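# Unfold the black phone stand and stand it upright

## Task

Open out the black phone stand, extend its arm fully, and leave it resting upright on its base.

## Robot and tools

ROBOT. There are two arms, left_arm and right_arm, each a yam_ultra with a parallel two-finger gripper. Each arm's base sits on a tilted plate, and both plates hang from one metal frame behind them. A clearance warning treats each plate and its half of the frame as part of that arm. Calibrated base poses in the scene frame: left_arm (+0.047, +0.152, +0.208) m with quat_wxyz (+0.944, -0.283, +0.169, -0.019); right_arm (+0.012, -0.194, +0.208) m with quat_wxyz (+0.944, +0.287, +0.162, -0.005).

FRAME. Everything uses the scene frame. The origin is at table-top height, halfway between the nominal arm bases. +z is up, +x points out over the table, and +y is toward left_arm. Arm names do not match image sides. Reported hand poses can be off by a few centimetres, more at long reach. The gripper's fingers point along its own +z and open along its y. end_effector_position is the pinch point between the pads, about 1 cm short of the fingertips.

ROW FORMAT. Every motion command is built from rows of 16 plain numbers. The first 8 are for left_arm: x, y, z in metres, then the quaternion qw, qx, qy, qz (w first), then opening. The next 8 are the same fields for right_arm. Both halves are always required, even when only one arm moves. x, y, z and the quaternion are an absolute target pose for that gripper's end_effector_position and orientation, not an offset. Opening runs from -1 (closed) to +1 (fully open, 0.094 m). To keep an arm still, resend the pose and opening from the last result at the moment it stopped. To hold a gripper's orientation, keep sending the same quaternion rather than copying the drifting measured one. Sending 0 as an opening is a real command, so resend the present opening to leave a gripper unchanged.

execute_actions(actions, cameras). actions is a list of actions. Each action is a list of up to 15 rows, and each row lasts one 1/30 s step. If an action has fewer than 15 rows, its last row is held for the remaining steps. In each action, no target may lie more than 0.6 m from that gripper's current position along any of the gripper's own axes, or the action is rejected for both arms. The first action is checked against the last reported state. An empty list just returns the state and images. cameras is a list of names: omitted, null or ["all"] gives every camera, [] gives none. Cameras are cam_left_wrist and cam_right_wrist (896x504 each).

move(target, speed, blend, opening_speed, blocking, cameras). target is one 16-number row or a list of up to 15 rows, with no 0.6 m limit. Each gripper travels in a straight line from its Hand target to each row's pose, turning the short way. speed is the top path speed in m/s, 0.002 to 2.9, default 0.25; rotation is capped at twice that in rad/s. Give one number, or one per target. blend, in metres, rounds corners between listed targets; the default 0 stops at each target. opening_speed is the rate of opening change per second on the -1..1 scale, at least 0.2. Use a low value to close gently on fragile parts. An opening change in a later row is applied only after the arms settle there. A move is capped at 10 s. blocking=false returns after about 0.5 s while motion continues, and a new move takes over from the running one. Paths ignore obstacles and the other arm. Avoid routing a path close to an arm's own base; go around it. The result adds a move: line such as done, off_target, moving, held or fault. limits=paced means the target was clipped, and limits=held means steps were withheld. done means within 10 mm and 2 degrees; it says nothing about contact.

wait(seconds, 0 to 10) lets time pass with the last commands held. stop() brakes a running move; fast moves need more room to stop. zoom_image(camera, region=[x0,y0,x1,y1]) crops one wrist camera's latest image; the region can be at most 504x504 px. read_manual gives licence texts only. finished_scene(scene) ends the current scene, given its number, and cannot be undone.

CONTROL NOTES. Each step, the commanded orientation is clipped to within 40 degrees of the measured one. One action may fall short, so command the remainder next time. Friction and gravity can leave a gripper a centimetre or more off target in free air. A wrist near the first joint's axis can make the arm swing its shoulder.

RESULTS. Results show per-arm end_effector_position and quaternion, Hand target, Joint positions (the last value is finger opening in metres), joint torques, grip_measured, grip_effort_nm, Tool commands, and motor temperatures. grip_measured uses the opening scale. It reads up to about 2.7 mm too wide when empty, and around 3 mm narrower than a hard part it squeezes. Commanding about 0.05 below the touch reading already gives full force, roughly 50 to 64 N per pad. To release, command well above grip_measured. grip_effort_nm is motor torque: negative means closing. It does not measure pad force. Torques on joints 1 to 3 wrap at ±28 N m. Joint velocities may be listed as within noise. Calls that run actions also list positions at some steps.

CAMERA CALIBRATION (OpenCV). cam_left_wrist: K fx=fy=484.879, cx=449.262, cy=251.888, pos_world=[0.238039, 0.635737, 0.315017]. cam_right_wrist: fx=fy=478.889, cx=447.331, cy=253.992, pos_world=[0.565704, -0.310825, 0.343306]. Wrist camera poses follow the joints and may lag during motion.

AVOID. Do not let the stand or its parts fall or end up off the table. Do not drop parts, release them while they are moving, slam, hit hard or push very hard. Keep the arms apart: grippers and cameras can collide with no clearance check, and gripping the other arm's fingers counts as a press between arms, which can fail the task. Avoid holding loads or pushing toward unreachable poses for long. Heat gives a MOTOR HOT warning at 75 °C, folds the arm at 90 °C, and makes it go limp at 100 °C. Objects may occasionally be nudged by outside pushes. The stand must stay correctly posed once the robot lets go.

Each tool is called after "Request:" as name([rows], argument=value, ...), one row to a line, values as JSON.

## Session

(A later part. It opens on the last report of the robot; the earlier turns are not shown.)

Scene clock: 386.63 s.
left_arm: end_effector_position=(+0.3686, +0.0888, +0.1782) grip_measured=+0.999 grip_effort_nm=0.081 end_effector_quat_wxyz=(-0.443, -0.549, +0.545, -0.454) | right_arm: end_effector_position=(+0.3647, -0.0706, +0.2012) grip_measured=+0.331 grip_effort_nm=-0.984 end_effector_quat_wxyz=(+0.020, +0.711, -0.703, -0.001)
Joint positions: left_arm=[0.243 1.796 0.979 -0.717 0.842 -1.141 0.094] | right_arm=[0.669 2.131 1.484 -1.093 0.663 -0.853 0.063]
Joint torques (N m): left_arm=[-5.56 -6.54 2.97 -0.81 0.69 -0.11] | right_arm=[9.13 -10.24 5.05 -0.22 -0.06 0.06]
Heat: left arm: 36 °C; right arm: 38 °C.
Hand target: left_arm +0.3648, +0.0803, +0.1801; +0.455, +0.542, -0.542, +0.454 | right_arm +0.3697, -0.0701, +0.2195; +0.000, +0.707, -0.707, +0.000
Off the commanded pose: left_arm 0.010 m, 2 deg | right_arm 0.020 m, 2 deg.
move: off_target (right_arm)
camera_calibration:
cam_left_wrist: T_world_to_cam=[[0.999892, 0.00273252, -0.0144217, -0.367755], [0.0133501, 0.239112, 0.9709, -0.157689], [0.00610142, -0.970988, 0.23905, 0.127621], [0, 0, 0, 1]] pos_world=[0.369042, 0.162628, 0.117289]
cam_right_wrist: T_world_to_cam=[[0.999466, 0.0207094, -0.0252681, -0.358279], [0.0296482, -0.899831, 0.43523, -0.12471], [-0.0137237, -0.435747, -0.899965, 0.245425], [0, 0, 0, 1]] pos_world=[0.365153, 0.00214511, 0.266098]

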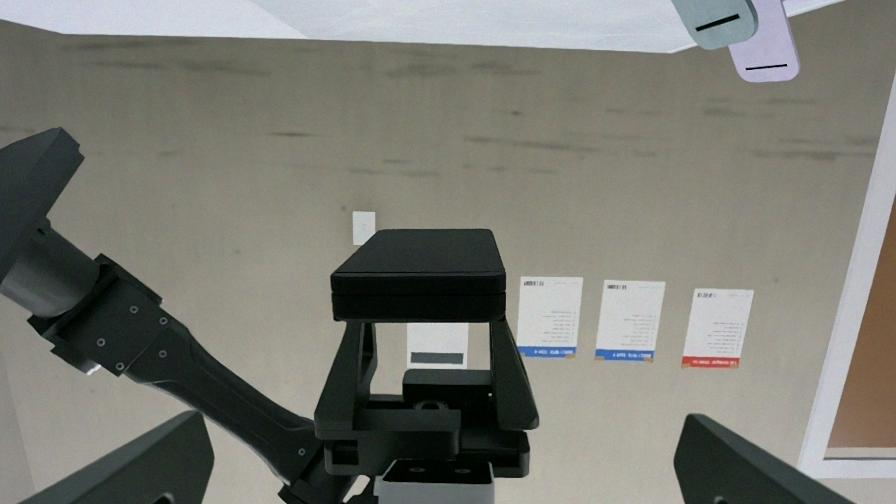

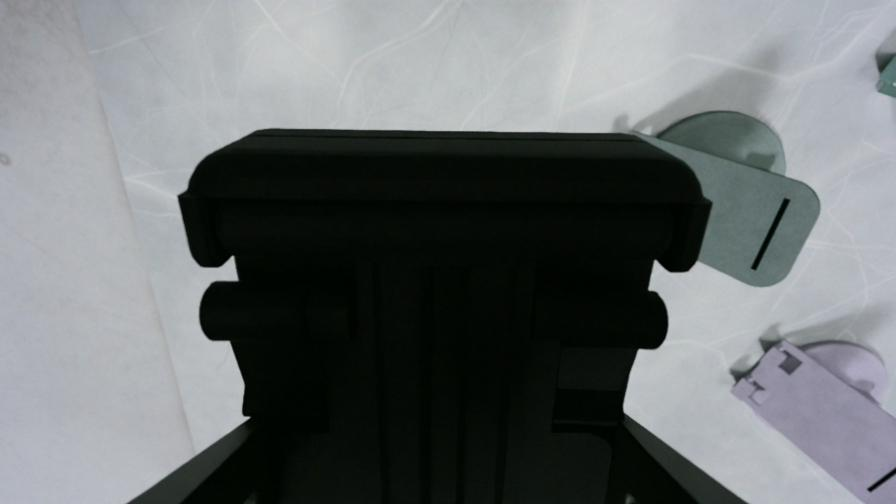

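Request:
move([
  [0.354,-0.02,0.185,0.4545,0.5415,-0.5415,0.4545,1,0.37,-0.07,0.22,0,-0.707,0.707,0,0.1],
], speed=0.1)

Scene clock: 392.80 s.
left_arm: end_effector_position=(+0.3640, -0.0110, +0.1859) grip_measured=+0.999 grip_effort_nm=0.076 end_effector_quat_wxyz=(-0.441, -0.547, +0.540, -0.464) | right_arm: end_effector_position=(+0.3646, -0.0707, +0.2012) grip_measured=+0.331 grip_effort_nm=-0.984 end_effector_quat_wxyz=(+0.020, +0.711, -0.703, -0.001)
Joint positions: left_arm=[-0.053 1.863 0.778 -0.115 0.799 -1.576 0.094] | right_arm=[0.669 2.131 1.484 -1.094 0.663 -0.852 0.063]
Joint torques (N m): left_arm=[-6.53 -5.18 2.82 0.04 0.6 -0.08] | right_arm=[9.32 -10.19 5.29 -0.22 -0.07 0.08]
Heat: left arm: 36 °C; right arm: 39 °C.
Hand target: left_arm +0.3539, -0.0195, +0.1852; +0.455, +0.542, -0.542, +0.455 | right_arm +0.3697, -0.0701, +0.2195; +0.000, +0.707, -0.707, +0.000
Off the commanded pose: left_arm 0.014 m, 2 deg | right_arm 0.020 m, 2 deg.
move: off_target (left_arm, right_arm)
camera_calibration:
cam_left_wrist: T_world_to_cam=[[0.999842, 0.0169934, -0.0051699, -0.364315], [0.000691527, 0.253597, 0.96731, -0.135799], [0.017749, -0.967161, 0.253545, 0.0220047], [0, 0, 0, 1]] pos_world=[0.363961, 0.0619112, 0.123897]
cam_right_wrist: T_world_to_cam=[[0.999452, 0.0207977, -0.0257689, -0.35804], [0.029952, -0.899636, 0.435613, -0.125009], [-0.0141229, -0.436146, -0.899765, 0.245475], [0, 0, 0, 1]] pos_world=[0.365055, 0.00204655, 0.266099]

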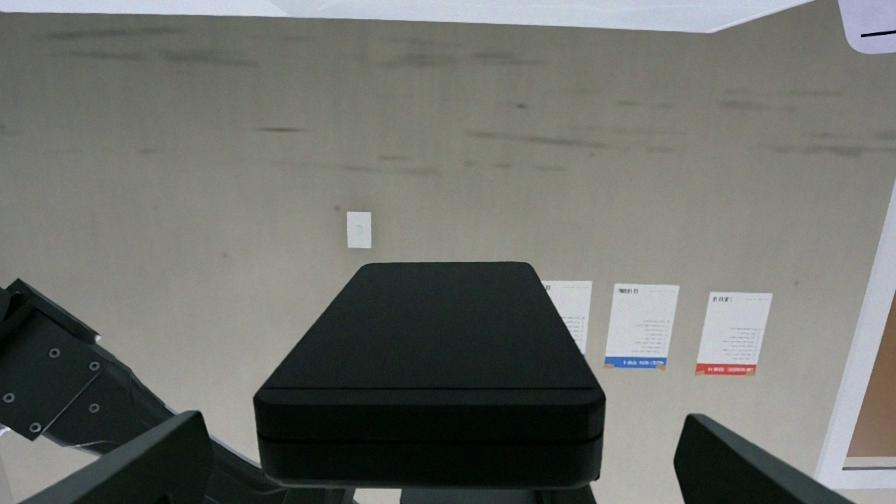

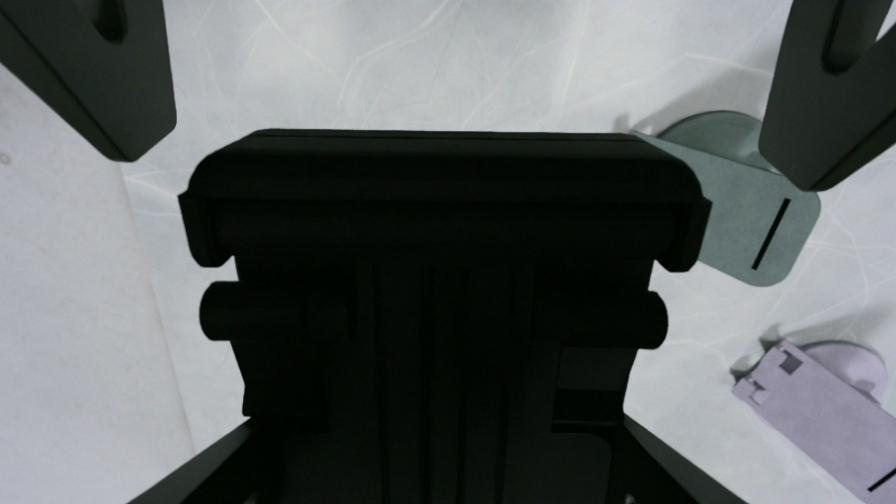

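Request:
move([
  [0.350,-0.031,0.183,0.4545,0.5415,-0.5415,0.4545,1,0.37,-0.07,0.22,0,-0.707,0.707,0,0.1],
  [0.350,-0.031,0.183,0.4545,0.5415,-0.5415,0.4545,0.1,0.37,-0.07,0.22,0,-0.707,0.707,0,0.1],
], speed=0.05, opening_speed=0.5)

Scene clock: 399.07 s.
left_arm: end_effector_position=(+0.3610, -0.0211, +0.1834) grip_measured=+0.474 grip_effort_nm=-1.013 end_effector_quat_wxyz=(-0.440, -0.549, +0.539, -0.464) | right_arm: end_effector_position=(+0.3645, -0.0708, +0.2012) grip_measured=+0.331 grip_effort_nm=-0.994 end_effector_quat_wxyz=(+0.021, +0.711, -0.702, -0.001)
Joint positions: left_arm=[-0.077 1.886 0.755 -0.041 0.789 -1.615 0.069] | right_arm=[0.669 2.131 1.484 -1.094 0.663 -0.852 0.063]
Joint torques (N m): left_arm=[-6.95 -4.98 2.89 0.05 0.63 -0.1] | right_arm=[9.21 -10.24 5.18 -0.17 -0.11 0.07]
Heat: left arm: 36 °C; right arm: 40 °C.
Hand target: left_arm +0.3499, -0.0304, +0.1832; +0.454, +0.542, -0.542, +0.455 | right_arm +0.3697, -0.0701, +0.2195; +0.000, +0.707, -0.707, +0.000
Off the commanded pose: left_arm 0.015 m, 2 deg | right_arm 0.020 m, 2 deg.
move: off_target (left_arm, right_arm); target 2's new opening was sent with left_arm's hand 0.015 m and 2 deg from that target
camera_calibration:
cam_left_wrist: T_world_to_cam=[[0.999752, 0.0212712, -0.00659719, -0.360674], [0.00100501, 0.252834, 0.967509, -0.130914], [0.0222481, -0.967276, 0.25275, 0.0114139], [0, 0, 0, 1]] pos_world=[0.360462, 0.0518119, 0.121396]
cam_right_wrist: T_world_to_cam=[[0.999431, 0.0212401, -0.0262164, -0.357714], [0.0305503, -0.899471, 0.435912, -0.125391], [-0.0143221, -0.436465, -0.899607, 0.24546], [0, 0, 0, 1]] pos_world=[0.364857, 0.00194749, 0.266099]

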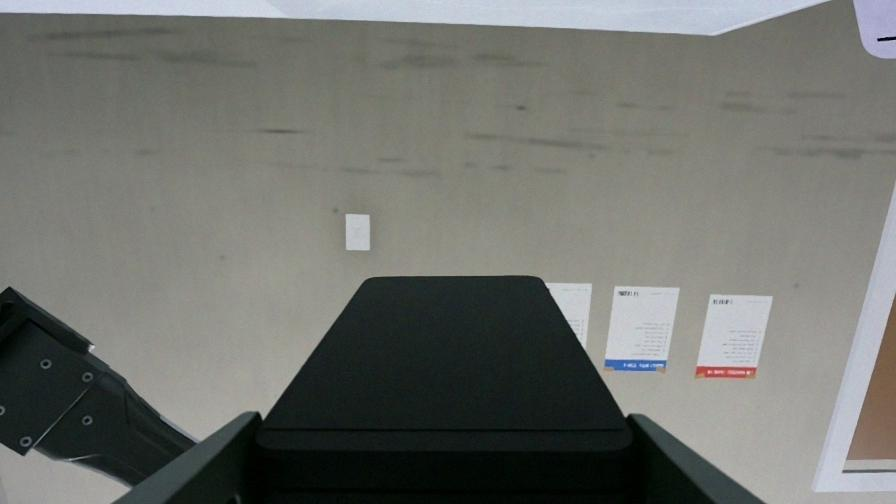

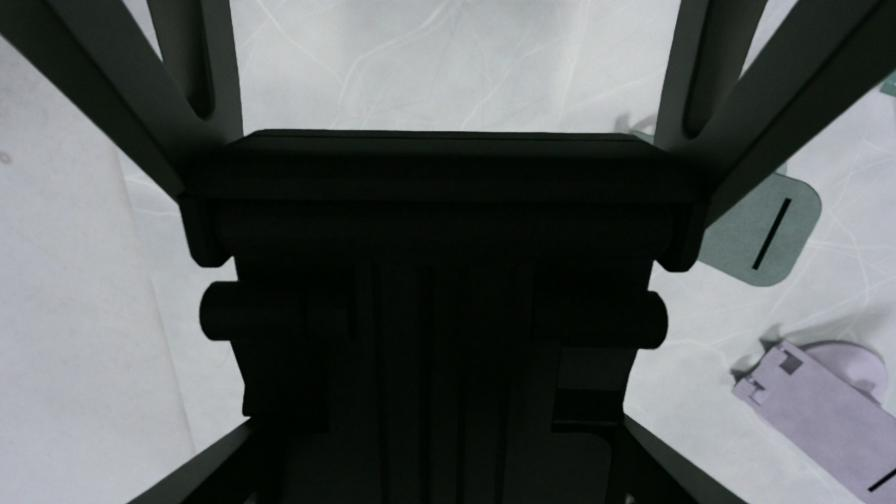

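Request:
move([
  [0.350,-0.031,0.183,0.4545,0.5415,-0.5415,0.4545,0.1,0.37,-0.07,0.22,0,-0.707,0.707,0,1],
  [0.350,-0.031,0.183,0.4545,0.5415,-0.5415,0.4545,0.1,0.365,-0.08,0.26,0,-0.707,0.707,0,1],
  [0.350,-0.031,0.183,0.4545,0.5415,-0.5415,0.4545,0.1,0.365,-0.115,0.26,0.123,-0.696,0.696,0.123,1],
], speed=0.1)

Request:
zoom_image(camera="cam_right_wrist", region=[200, 50, 700, 504])

Scene clock: 411.67 s.
left_arm: end_effector_position=(+0.3601, -0.0207, +0.1802) grip_measured=+0.474 grip_effort_nm=-1.013 end_effector_quat_wxyz=(-0.436, -0.553, +0.542, -0.458) | right_arm: end_effector_position=(+0.3650, -0.1146, +0.2551) grip_measured=+0.997 grip_effort_nm=0.188 end_effector_quat_wxyz=(-0.108, +0.699, -0.697, -0.115)
Joint positions: left_arm=[-0.078 1.886 0.753 -0.042 0.771 -1.615 0.069] | right_arm=[0.564 1.742 1.323 -1.016 0.39 -1.096 0.094]
Joint torques (N m): left_arm=[-6.89 -5.01 3.04 0.07 0.81 -0.08] | right_arm=[4.93 -7.82 3.41 0.47 -0.51 -0.13]
Heat: left arm: 36 °C; right arm: 41 °C.
Hand target: left_arm +0.3498, -0.0304, +0.1831; +0.455, +0.542, -0.542, +0.454 | right_arm +0.3651, -0.1150, +0.2601; -0.123, +0.696, -0.696, -0.123
Off the commanded pose: left_arm 0.015 m, 3 deg | right_arm 0.005 m, 2 deg.
move: off_target (left_arm)
camera_calibration:
cam_left_wrist: T_world_to_cam=[[0.999745, 0.0206921, -0.00903356, -0.359391], [0.00390547, 0.235585, 0.971846, -0.13009], [0.0222377, -0.971633, 0.235444, 0.015693], [0, 0, 0, 1]] pos_world=[0.359458, 0.0533317, 0.119486]
cam_right_wrist: T_world_to_cam=[[0.999926, 0.0119564, -0.00206766, -0.363337], [0.0121094, -0.99413, 0.107516, -0.108598], [-0.000770021, -0.107533, -0.994201, 0.33167], [0, 0, 0, 1]] pos_world=[0.364881, -0.0679504, 0.340671]

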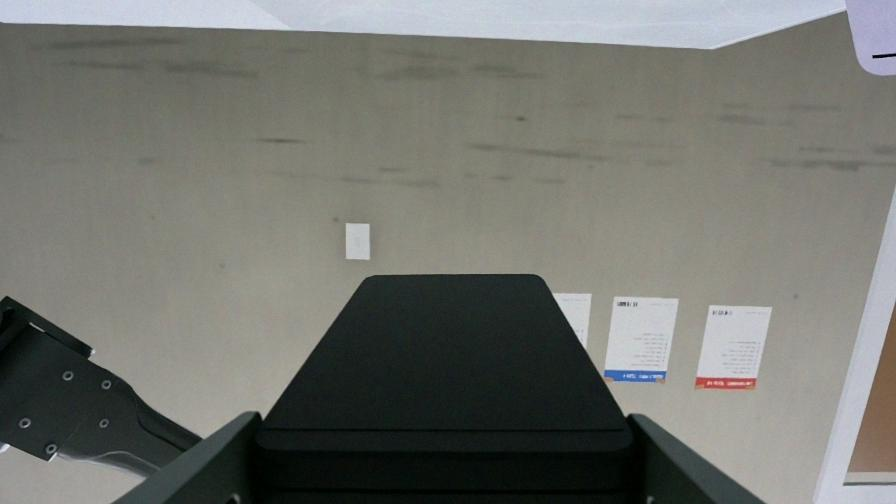

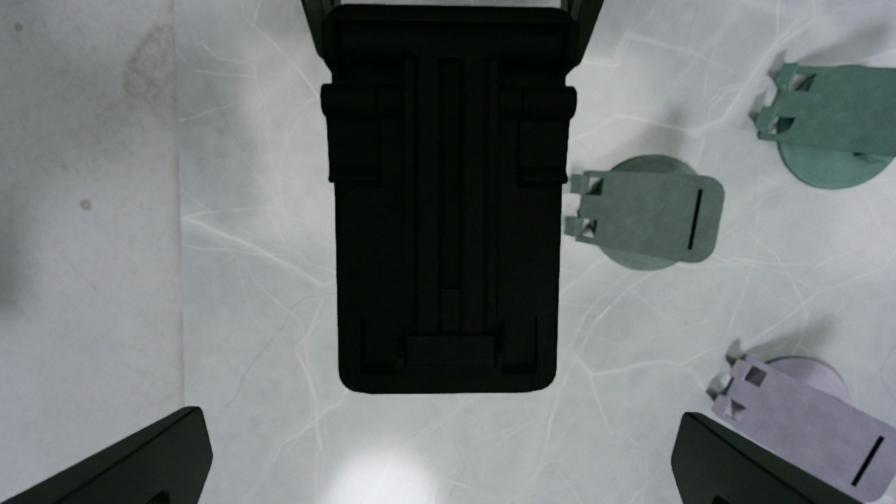

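Scaled by 1.008.

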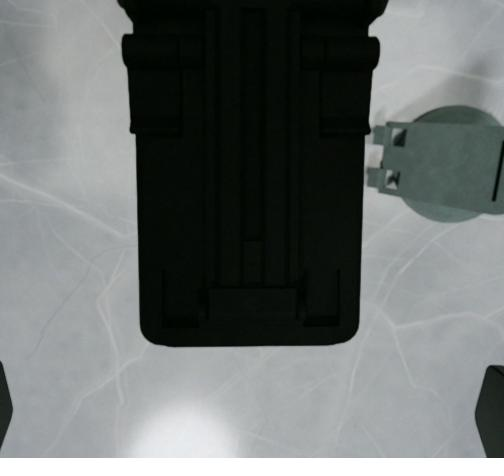

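Request:
move([
  [0.350,-0.031,0.183,0.4545,0.5415,-0.5415,0.4545,0.1,0.366,-0.118,0.213,0.123,-0.696,0.696,0.123,0.9],
], speed=0.06)

Request:
zoom_image(camera="cam_left_wrist", region=[250, 204, 650, 504])

Scene clock: 417.20 s.
left_arm: end_effector_position=(+0.3602, -0.0207, +0.1802) grip_measured=+0.474 grip_effort_nm=-1.018 end_effector_quat_wxyz=(-0.436, -0.553, +0.542, -0.458) | right_arm: end_effector_position=(+0.3676, -0.1213, +0.2126) grip_measured=+0.903 grip_effort_nm=-0.100 end_effector_quat_wxyz=(-0.114, +0.696, -0.700, -0.114)
Joint positions: left_arm=[-0.078 1.886 0.753 -0.041 0.771 -1.615 0.069] | right_arm=[0.464 1.742 1.201 -0.839 0.372 -1.201 0.089]
Joint torques (N m): left_arm=[-6.89 -4.86 2.97 0.09 0.83 -0.09] | right_arm=[5.2 -6.56 3.28 0.51 -0.49 -0.14]
Heat: left arm: 36 °C; right arm: 40 °C.
Hand target: left_arm +0.3499, -0.0304, +0.1831; +0.455, +0.542, -0.542, +0.454 | right_arm +0.3660, -0.1181, +0.2131; -0.123, +0.696, -0.696, -0.123
Off the commanded pose: left_arm 0.015 m, 3 deg | right_arm 0.004 m, 2 deg.
move: off_target (left_arm)
camera_calibration:
cam_left_wrist: T_world_to_cam=[[0.999742, 0.020981, -0.00869275, -0.359546], [0.00350413, 0.235671, 0.971827, -0.129949], [0.0224385, -0.971606, 0.235537, 0.0156059], [0, 0, 0, 1]] pos_world=[0.359559, 0.0533316, 0.119486]
cam_right_wrist: T_world_to_cam=[[0.99997, 0.000660589, 0.00766968, -0.369462], [-0.000114063, -0.99493, 0.100565, -0.104864], [0.00769723, -0.100563, -0.994901, 0.286635], [0, 0, 0, 1]] pos_world=[0.367232, -0.075264, 0.298553]

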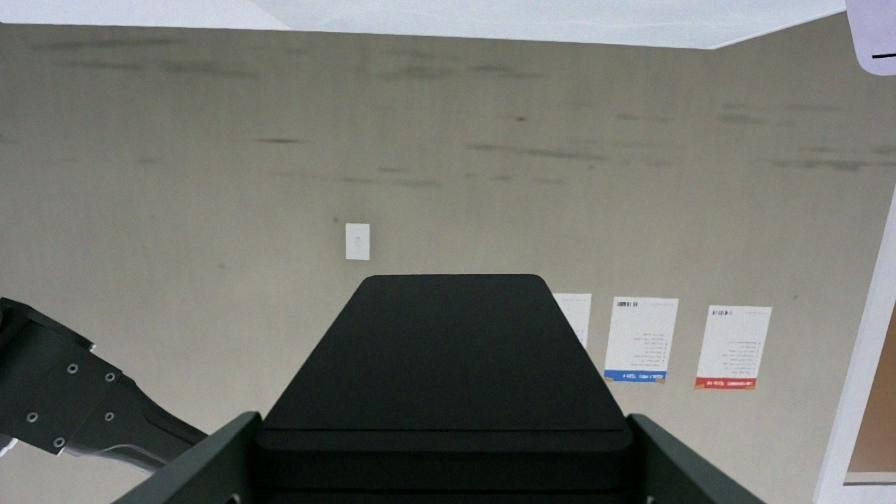

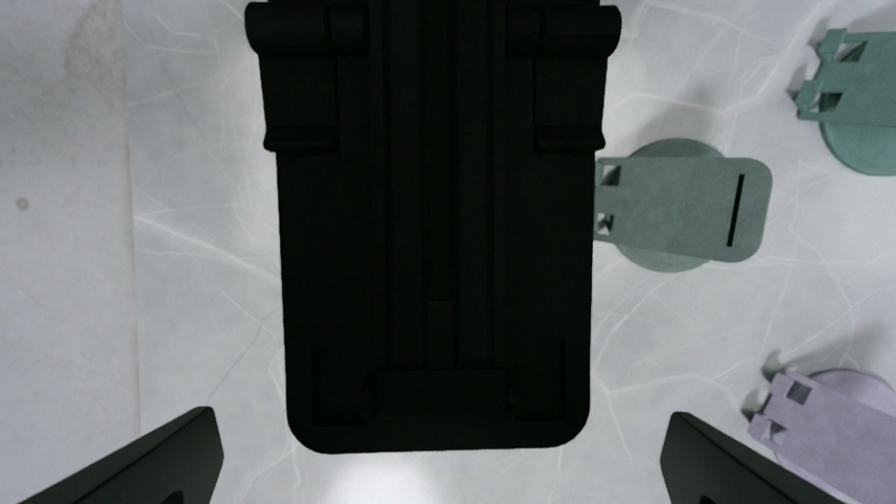

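Scaled by 1.260.

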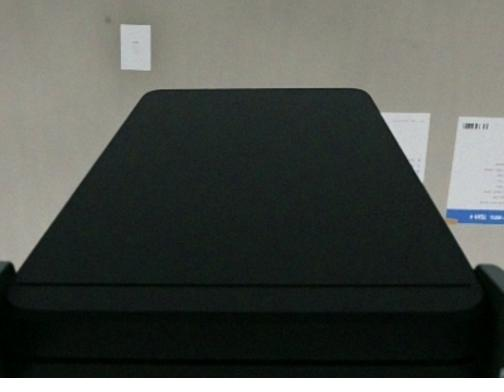

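Request:
move([
  [0.350,-0.031,0.183,0.4545,0.5415,-0.5415,0.4545,0.1,0.366,-0.117,0.197,0.123,-0.696,0.696,0.123,0.9],
  [0.350,-0.031,0.183,0.4545,0.5415,-0.5415,0.4545,0.1,0.366,-0.117,0.197,0.123,-0.696,0.696,0.123,0.1],
], speed=0.05, opening_speed=0.5)

Scene clock: 422.30 s.
left_arm: end_effector_position=(+0.3622, -0.0206, +0.1803) grip_measured=+0.474 grip_effort_nm=-1.018 end_effector_quat_wxyz=(-0.433, -0.553, +0.542, -0.461) | right_arm: end_effector_position=(+0.3703, -0.1227, +0.2014) grip_measured=+0.291 grip_effort_nm=-0.974 end_effector_quat_wxyz=(-0.122, +0.693, -0.702, -0.110)
Joint positions: left_arm=[-0.078 1.886 0.753 -0.031 0.77 -1.617 0.069] | right_arm=[0.436 1.742 1.167 -0.777 0.366 -1.232 0.061]
Joint torques (N m): left_arm=[-6.94 -5.03 3.03 -0.03 0.81 -0.06] | right_arm=[5.11 -5.24 3.23 0.42 -0.49 -0.16]
Heat: left arm: 36 °C; right arm: 40 °C.
Hand target: left_arm +0.3499, -0.0304, +0.1831; +0.454, +0.542, -0.542, +0.455 | right_arm +0.3660, -0.1172, +0.1972; -0.123, +0.696, -0.696, -0.123
Off the commanded pose: left_arm 0.016 m, 3 deg | right_arm 0.008 m, 2 deg.
move: off_target (left_arm)
camera_calibration:
cam_left_wrist: T_world_to_cam=[[0.999629, 0.0271445, -0.00206833, -0.362639], [-0.0043837, 0.235489, 0.971867, -0.127219], [0.0268679, -0.971498, 0.23552, 0.0140291], [0, 0, 0, 1]] pos_world=[0.36157, 0.0534315, 0.119586]
cam_right_wrist: T_world_to_cam=[[0.99974, -0.00827545, 0.021247, -0.375731], [-0.0102463, -0.995482, 0.0943947, -0.100196], [0.0203698, -0.0945879, -0.995308, 0.271465], [0, 0, 0, 1]] pos_world=[0.369077, -0.0771759, 0.287632]

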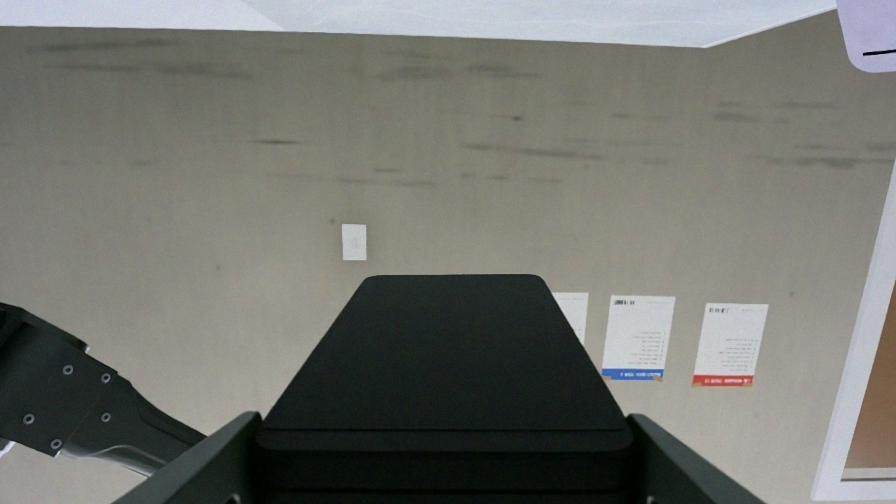

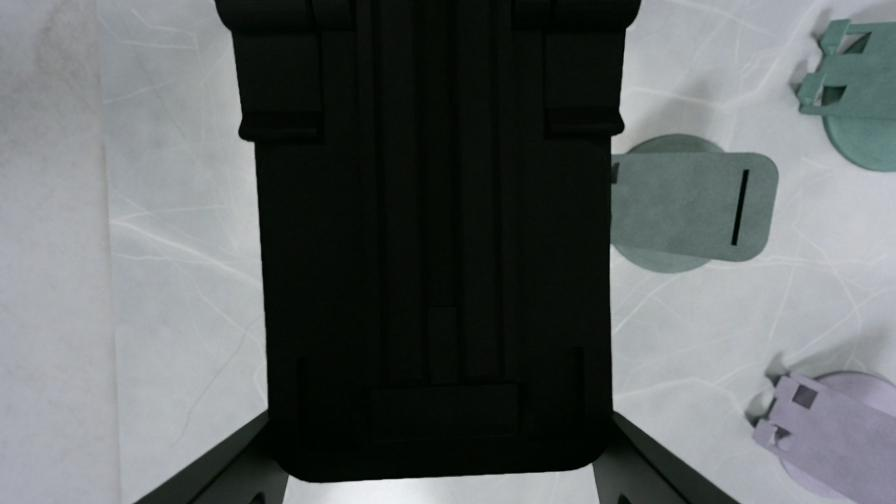

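Request:
move([
  [0.350,-0.031,0.183,0.4545,0.5415,-0.5415,0.4545,0.1,0.366,-0.117,0.215,0.06,-0.7045,0.7045,0.06,0.0],
  [0.350,-0.031,0.183,0.4545,0.5415,-0.5415,0.4545,0.1,0.366,-0.115,0.23,0,-0.707,0.707,0,0.0],
], speed=0.04)

Scene clock: 429.17 s.
left_arm: end_effector_position=(+0.3613, -0.0230, +0.1907) grip_measured=+0.474 grip_effort_nm=-1.013 end_effector_quat_wxyz=(-0.451, -0.540, +0.529, -0.475) | right_arm: end_effector_position=(+0.3668, -0.1217, +0.2259) grip_measured=+0.290 grip_effort_nm=-0.994 end_effector_quat_wxyz=(-0.004, +0.701, -0.713, -0.005)
Joint positions: left_arm=[-0.08 1.886 0.753 -0.031 0.827 -1.624 0.069] | right_arm=[0.616 1.92 1.385 -1.106 0.656 -0.926 0.061]
Joint torques (N m): left_arm=[-6.5 -5 2.89 -0.04 0.23 0.01] | right_arm=[8.24 -4.68 5.78 -0.17 0.01 0.13]
Heat: left arm: 36 °C; right arm: 38 °C.
Hand target: left_arm +0.3497, -0.0303, +0.1834; +0.454, +0.541, -0.542, +0.455 | right_arm +0.3659, -0.1150, +0.2300; -0.001, +0.707, -0.707, +0.000
Off the commanded pose: left_arm 0.016 m, 3 deg | right_arm 0.008 m, 1 deg.
move: off_target (left_arm)
camera_calibration:
cam_left_wrist: T_world_to_cam=[[0.999718, 0.0224536, -0.00778646, -0.360646], [0.000911062, 0.291189, 0.956665, -0.134615], [0.0237479, -0.956402, 0.291086, 0.000180099], [0, 0, 0, 1]] pos_world=[0.360662, 0.0474684, 0.125921]
cam_right_wrist: T_world_to_cam=[[0.999964, -0.00807151, 0.0027353, -0.368645], [-0.00849147, -0.916311, 0.400377, -0.161704], [-0.00072526, -0.400385, -0.916347, 0.248708], [0, 0, 0, 1]] pos_world=[0.367439, -0.0515679, 0.293654]

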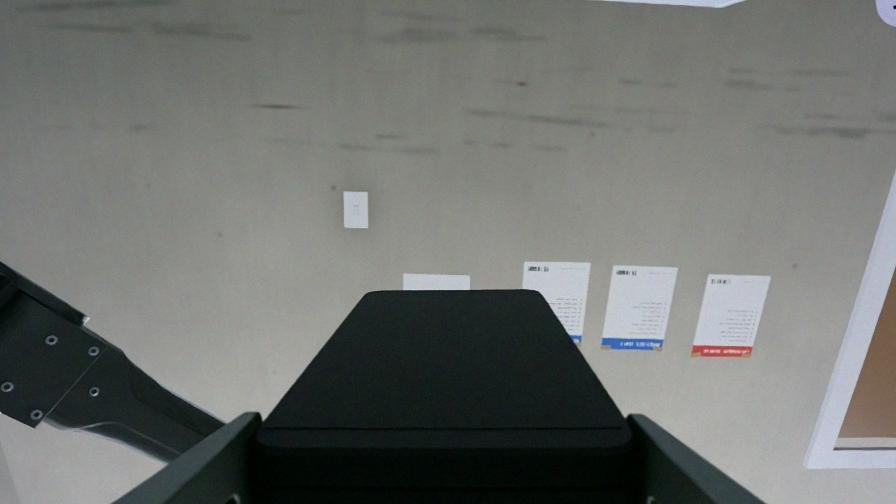

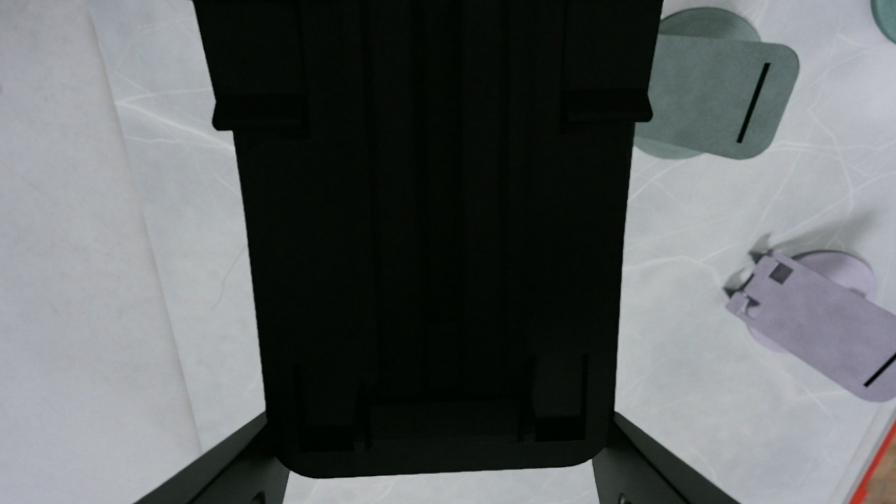

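Request:
move([
  [0.350,-0.031,0.175,0.4545,0.5415,-0.5415,0.4545,0.1,0.366,-0.112,0.25,0,-0.707,0.707,0,0.0],
  [0.350,-0.031,0.165,0.4545,0.5415,-0.5415,0.4545,0.1,0.366,-0.107,0.265,0,-0.707,0.707,0,0.0],
], speed=0.03)

Scene clock: 433.40 s.
left_arm: end_effector_position=(+0.3591, -0.0302, +0.1904) grip_measured=+0.474 grip_effort_nm=-1.013 end_effector_quat_wxyz=(-0.467, -0.525, +0.520, -0.485) | right_arm: end_effector_position=(+0.3648, -0.1163, +0.2561) grip_measured=+0.290 grip_effort_nm=-0.989 end_effector_quat_wxyz=(+0.007, +0.699, -0.715, -0.002)
Joint positions: left_arm=[-0.079 1.935 0.766 -0.011 0.88 -1.609 0.069] | right_arm=[0.685 1.95 1.502 -1.271 0.657 -0.818 0.061]
Joint torques (N m): left_arm=[-3.69 -4.23 3.15 -0.19 -0.19 0.43] | right_arm=[9.13 -4.96 6.42 -0.17 -0.07 0.09]
Heat: left arm: 36 °C; right arm: 38 °C.
Hand target: left_arm +0.3489, -0.0298, +0.1666; +0.455, +0.541, -0.541, +0.455 | right_arm +0.3657, -0.1072, +0.2648; +0.000, +0.707, -0.707, +0.000
Off the commanded pose: left_arm 0.027 m, 5 deg | right_arm 0.013 m, 2 deg.
move: off_target (left_arm, right_arm)
camera_calibration:
cam_left_wrist: T_world_to_cam=[[0.999937, 0.00839959, -0.00746381, -0.35883], [0.00416437, 0.339921, 0.940445, -0.128796], [0.0104365, -0.940417, 0.339864, -0.0106127], [0, 0, 0, 1]] pos_world=[0.359455, 0.0368143, 0.122055]
cam_right_wrist: T_world_to_cam=[[0.99988, -0.0136074, -0.00741581, -0.364644], [-0.00925843, -0.908271, 0.41828, -0.172181], [-0.0124273, -0.418162, -0.908288, 0.278721], [0, 0, 0, 1]] pos_world=[0.366469, -0.0447987, 0.322475]

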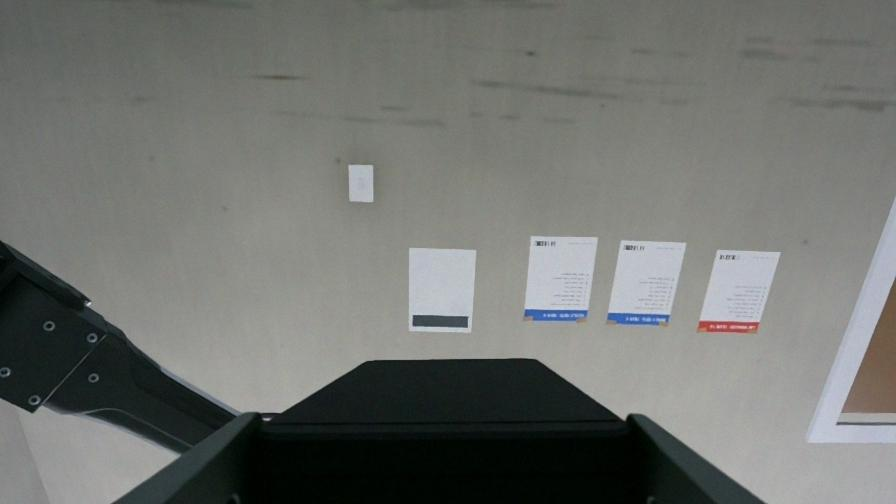

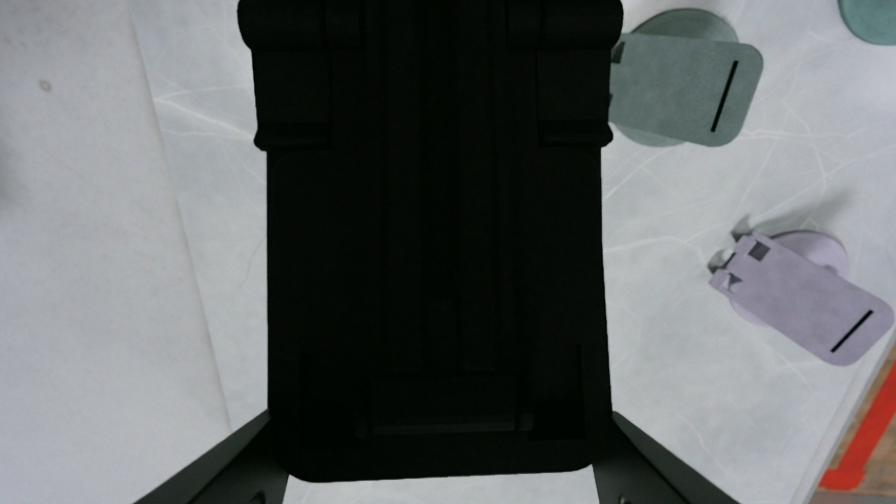

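Request:
move([
  [0.350,-0.031,0.183,0.4545,0.5415,-0.5415,0.4545,0.1,0.366,-0.115,0.235,0,-0.707,0.707,0,0.0],
  [0.350,-0.031,0.183,0.4545,0.5415,-0.5415,0.4545,1,0.366,-0.115,0.235,0,-0.707,0.707,0,0.0],
  [0.36,0.15,0.19,0.4545,0.5415,-0.5415,0.4545,1,0.366,-0.115,0.235,0,-0.707,0.707,0,0.0],
  [0.36,0.07,0.23,0.4545,0.5415,-0.5415,0.4545,1,0.34,-0.10,0.25,0,0,1,0,0.0],
], speed=0.2)

Request:
zoom_image(camera="cam_left_wrist", region=[300, 200, 600, 400])

Scene clock: 445.90 s.
left_arm: end_effector_position=(+0.3600, +0.0725, +0.2204) grip_measured=+0.999 grip_effort_nm=0.081 end_effector_quat_wxyz=(-0.459, -0.549, +0.538, -0.445) | right_arm: end_effector_position=(+0.3450, -0.1009, +0.2418) grip_measured=+0.290 grip_effort_nm=-0.984 end_effector_quat_wxyz=(-0.004, +0.003, +1.000, -0.004)
Joint positions: left_arm=[0.133 1.656 0.907 -0.698 0.839 -1.311 0.094] | right_arm=[0.717 1.95 1.395 -1.185 0.656 0.774 0.061]
Joint torques (N m): left_arm=[-5.57 -9.13 3.63 -0.56 0.64 -0.08] | right_arm=[8.2 -7.75 3.51 -0.09 -0.08 0.16]
Heat: left arm: 37 °C; right arm: 38 °C.
Hand target: left_arm +0.3599, +0.0701, +0.2298; +0.455, +0.541, -0.542, +0.455 | right_arm +0.3401, -0.1001, +0.2497; +0.000, +0.000, +1.000, +0.000
Off the commanded pose: left_arm 0.010 m, 2 deg | right_arm 0.010 m, 1 deg.
move: done
camera_calibration:
cam_left_wrist: T_world_to_cam=[[0.998792, -0.0111783, -0.0478448, -0.349654], [0.0491169, 0.2523, 0.966402, -0.20751], [0.00126848, -0.967585, 0.252544, 0.100216], [0, 0, 0, 1]] pos_world=[0.359297, 0.145414, 0.1585]
cam_right_wrist: T_world_to_cam=[[0.00386893, -0.999911, 0.0127443, -0.105542], [-0.907923, 0.001829, 0.419132, 0.249208], [-0.419118, -0.0131924, -0.907836, 0.452911], [0, 0, 0, 1]] pos_world=[0.416493, -0.100014, 0.308062]

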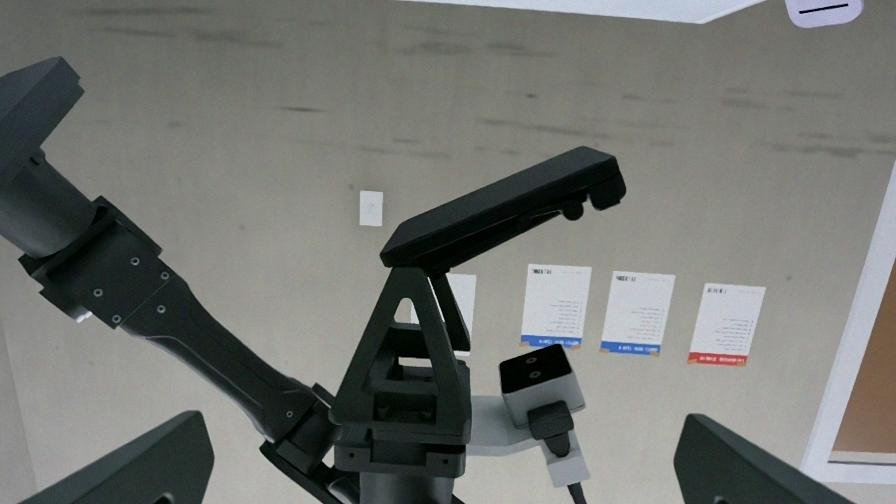

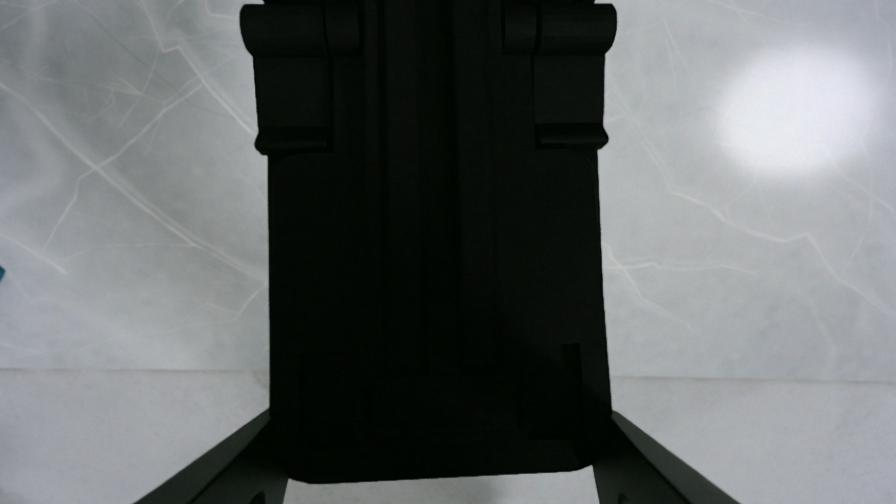

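Scaled by 1.680.

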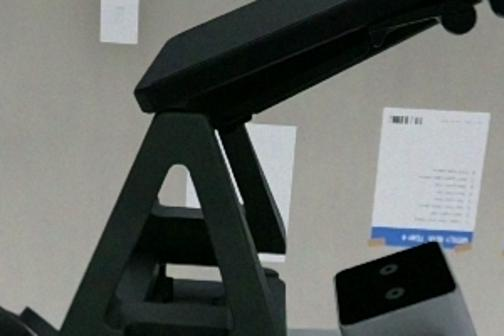

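Request:
move([
  [0.36,0.12,0.31,0.4545,0.5415,-0.5415,0.4545,1,0.37,-0.06,0.22,0,0.656,0.755,0,0.0],
], speed=0.2)

Request:
zoom_image(camera="cam_left_wrist", region=[340, 180, 540, 330])

Scene clock: 462.13 s.
left_arm: end_effector_position=(+0.3564, +0.1170, +0.2982) grip_measured=+0.999 grip_effort_nm=0.081 end_effector_quat_wxyz=(-0.465, -0.549, +0.537, -0.441) | right_arm: end_effector_position=(+0.3721, -0.0620, +0.2252) grip_measured=+0.290 grip_effort_nm=-0.984 end_effector_quat_wxyz=(-0.007, +0.634, +0.773, +0.022)
Joint positions: left_arm=[0.133 1.43 1.04 -1.073 0.839 -1.31 0.094] | right_arm=[0.703 2.081 1.496 -1.079 0.637 2.085 0.061]
Joint torques (N m): left_arm=[-4.08 -8.47 7.9 -0.78 0.67 0.05] | right_arm=[6.63 -6.24 3.51 0.27 0.04 0.12]
Heat: left arm: 40 °C; right arm: 39 °C.
Hand target: left_arm +0.3598, +0.1199, +0.3098; +0.455, +0.542, -0.542, +0.455 | right_arm +0.3701, -0.0603, +0.2198; -0.007, +0.639, +0.769, +0.017
Off the commanded pose: left_arm 0.013 m, 2 deg | right_arm 0.006 m, 4 deg.
joint sent to its limit (right arm) — joint 6 (wrist roll), upper limit. The joint targets are off in orientation, not in position.
move: off_target (left_arm, right_arm)
camera_calibration:
cam_left_wrist: T_world_to_cam=[[0.997971, -0.0193173, -0.0606675, -0.336875], [0.063589, 0.254744, 0.964916, -0.298661], [-0.00318493, -0.966816, 0.255455, 0.12426], [0, 0, 0, 1]] pos_world=[0.355578, 0.189711, 0.236003]
cam_right_wrist: T_world_to_cam=[[-0.978851, -0.203619, -0.0197624, 0.355761], [-0.190894, 0.874378, 0.446119, 0.0620017], [-0.0735586, 0.440456, -0.894756, 0.346275], [0, 0, 0, 1]] pos_world=[0.385544, -0.134292, 0.289203]

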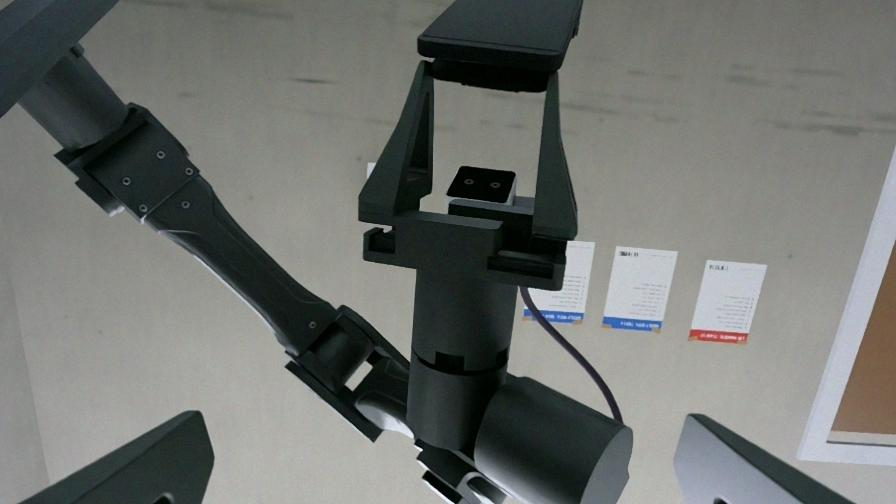

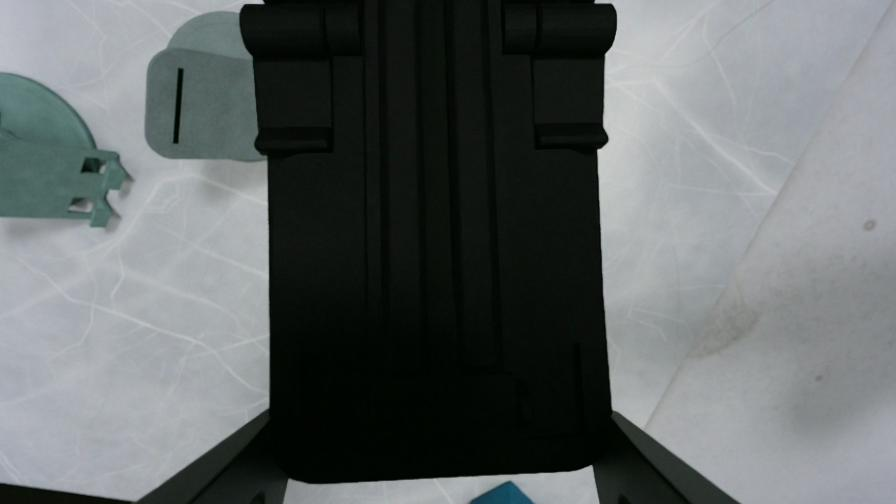

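Scaled by 2.520.

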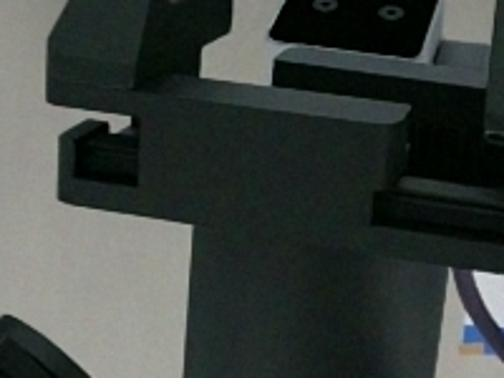

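Request:
zoom_image(camera="cam_left_wrist", region=[400, 0, 600, 110])

Scaled by 2.520.

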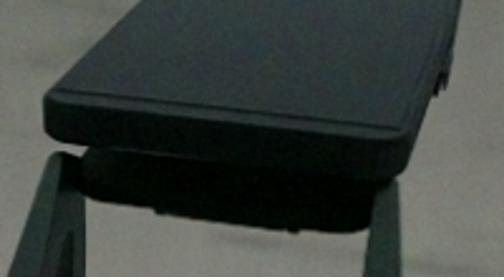

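Request:
move([
  [0.352,0.015,0.224,0.354,0.641,-0.525,0.432,1,0.3701,-0.0603,0.2198,-0.007,0.639,0.769,0.017,0.0],
], speed=0.15)

Request:
zoom_image(camera="cam_left_wrist", region=[300, 250, 600, 450])

Scene clock: 474.83 s.
left_arm: end_effector_position=(+0.3611, +0.0234, +0.2259) grip_measured=+0.999 grip_effort_nm=0.081 end_effector_quat_wxyz=(+0.343, +0.646, -0.520, +0.441) | right_arm: end_effector_position=(+0.3722, -0.0618, +0.2252) grip_measured=+0.290 grip_effort_nm=-0.989 end_effector_quat_wxyz=(-0.007, +0.635, +0.772, +0.022)
Joint positions: left_arm=[-0.159 1.446 0.571 -0.057 0.513 -1.872 0.094] | right_arm=[0.703 2.081 1.496 -1.078 0.636 2.086 0.061]
Joint torques (N m): left_arm=[-5.19 -3.45 4.64 0.51 0.53 -0.1] | right_arm=[6.58 -6.27 3.44 0.22 -0.03 0.14]
Heat: left arm: 38 °C; right arm: 38 °C.
Hand target: left_arm +0.3519, +0.0155, +0.2241; +0.354, +0.642, -0.526, +0.432 | right_arm +0.3700, -0.0604, +0.2198; -0.007, +0.639, +0.769, +0.017
Off the commanded pose: left_arm 0.013 m, 2 deg | right_arm 0.006 m, 1 deg.
move: off_target (left_arm)
camera_calibration:
cam_left_wrist: T_world_to_cam=[[0.976032, 0.217456, -0.0085867, -0.357067], [-0.00331764, 0.0543195, 0.998518, -0.184121], [0.2176, -0.974558, 0.0537391, 0.0182597], [0, 0, 0, 1]] pos_world=[0.343925, 0.105443, 0.179801]
cam_right_wrist: T_world_to_cam=[[-0.979071, -0.202524, -0.0201243, 0.356135], [-0.189995, 0.874076, 0.447095, 0.0612055], [-0.0729573, 0.441561, -0.89426, 0.345874], [0, 0, 0, 1]] pos_world=[0.385544, -0.134097, 0.289103]

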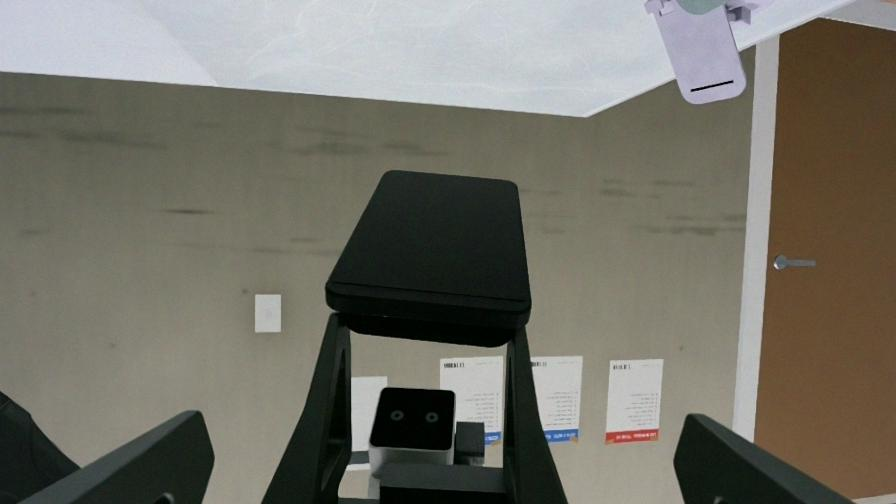

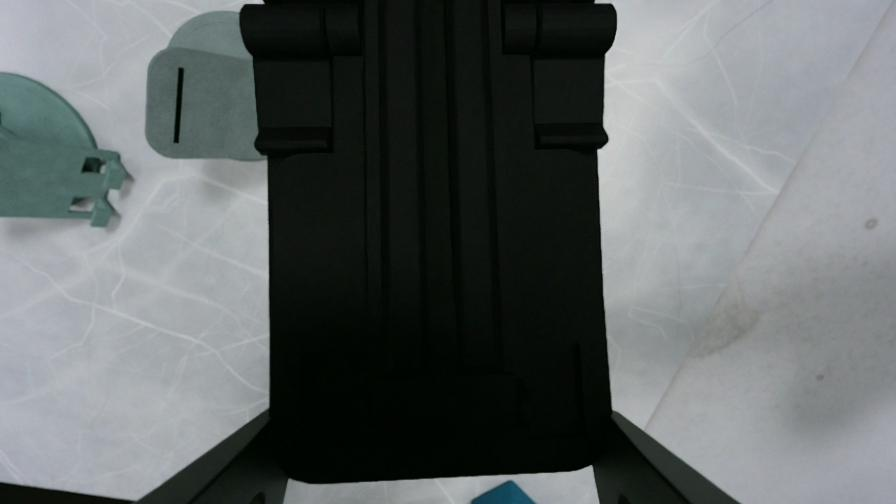

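Scaled by 1.680.

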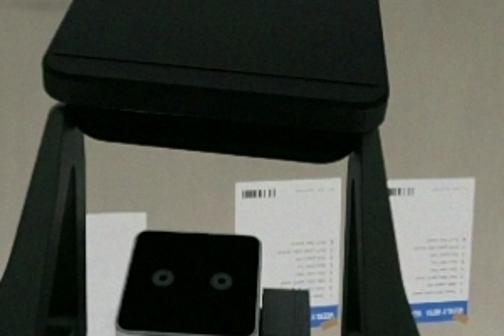

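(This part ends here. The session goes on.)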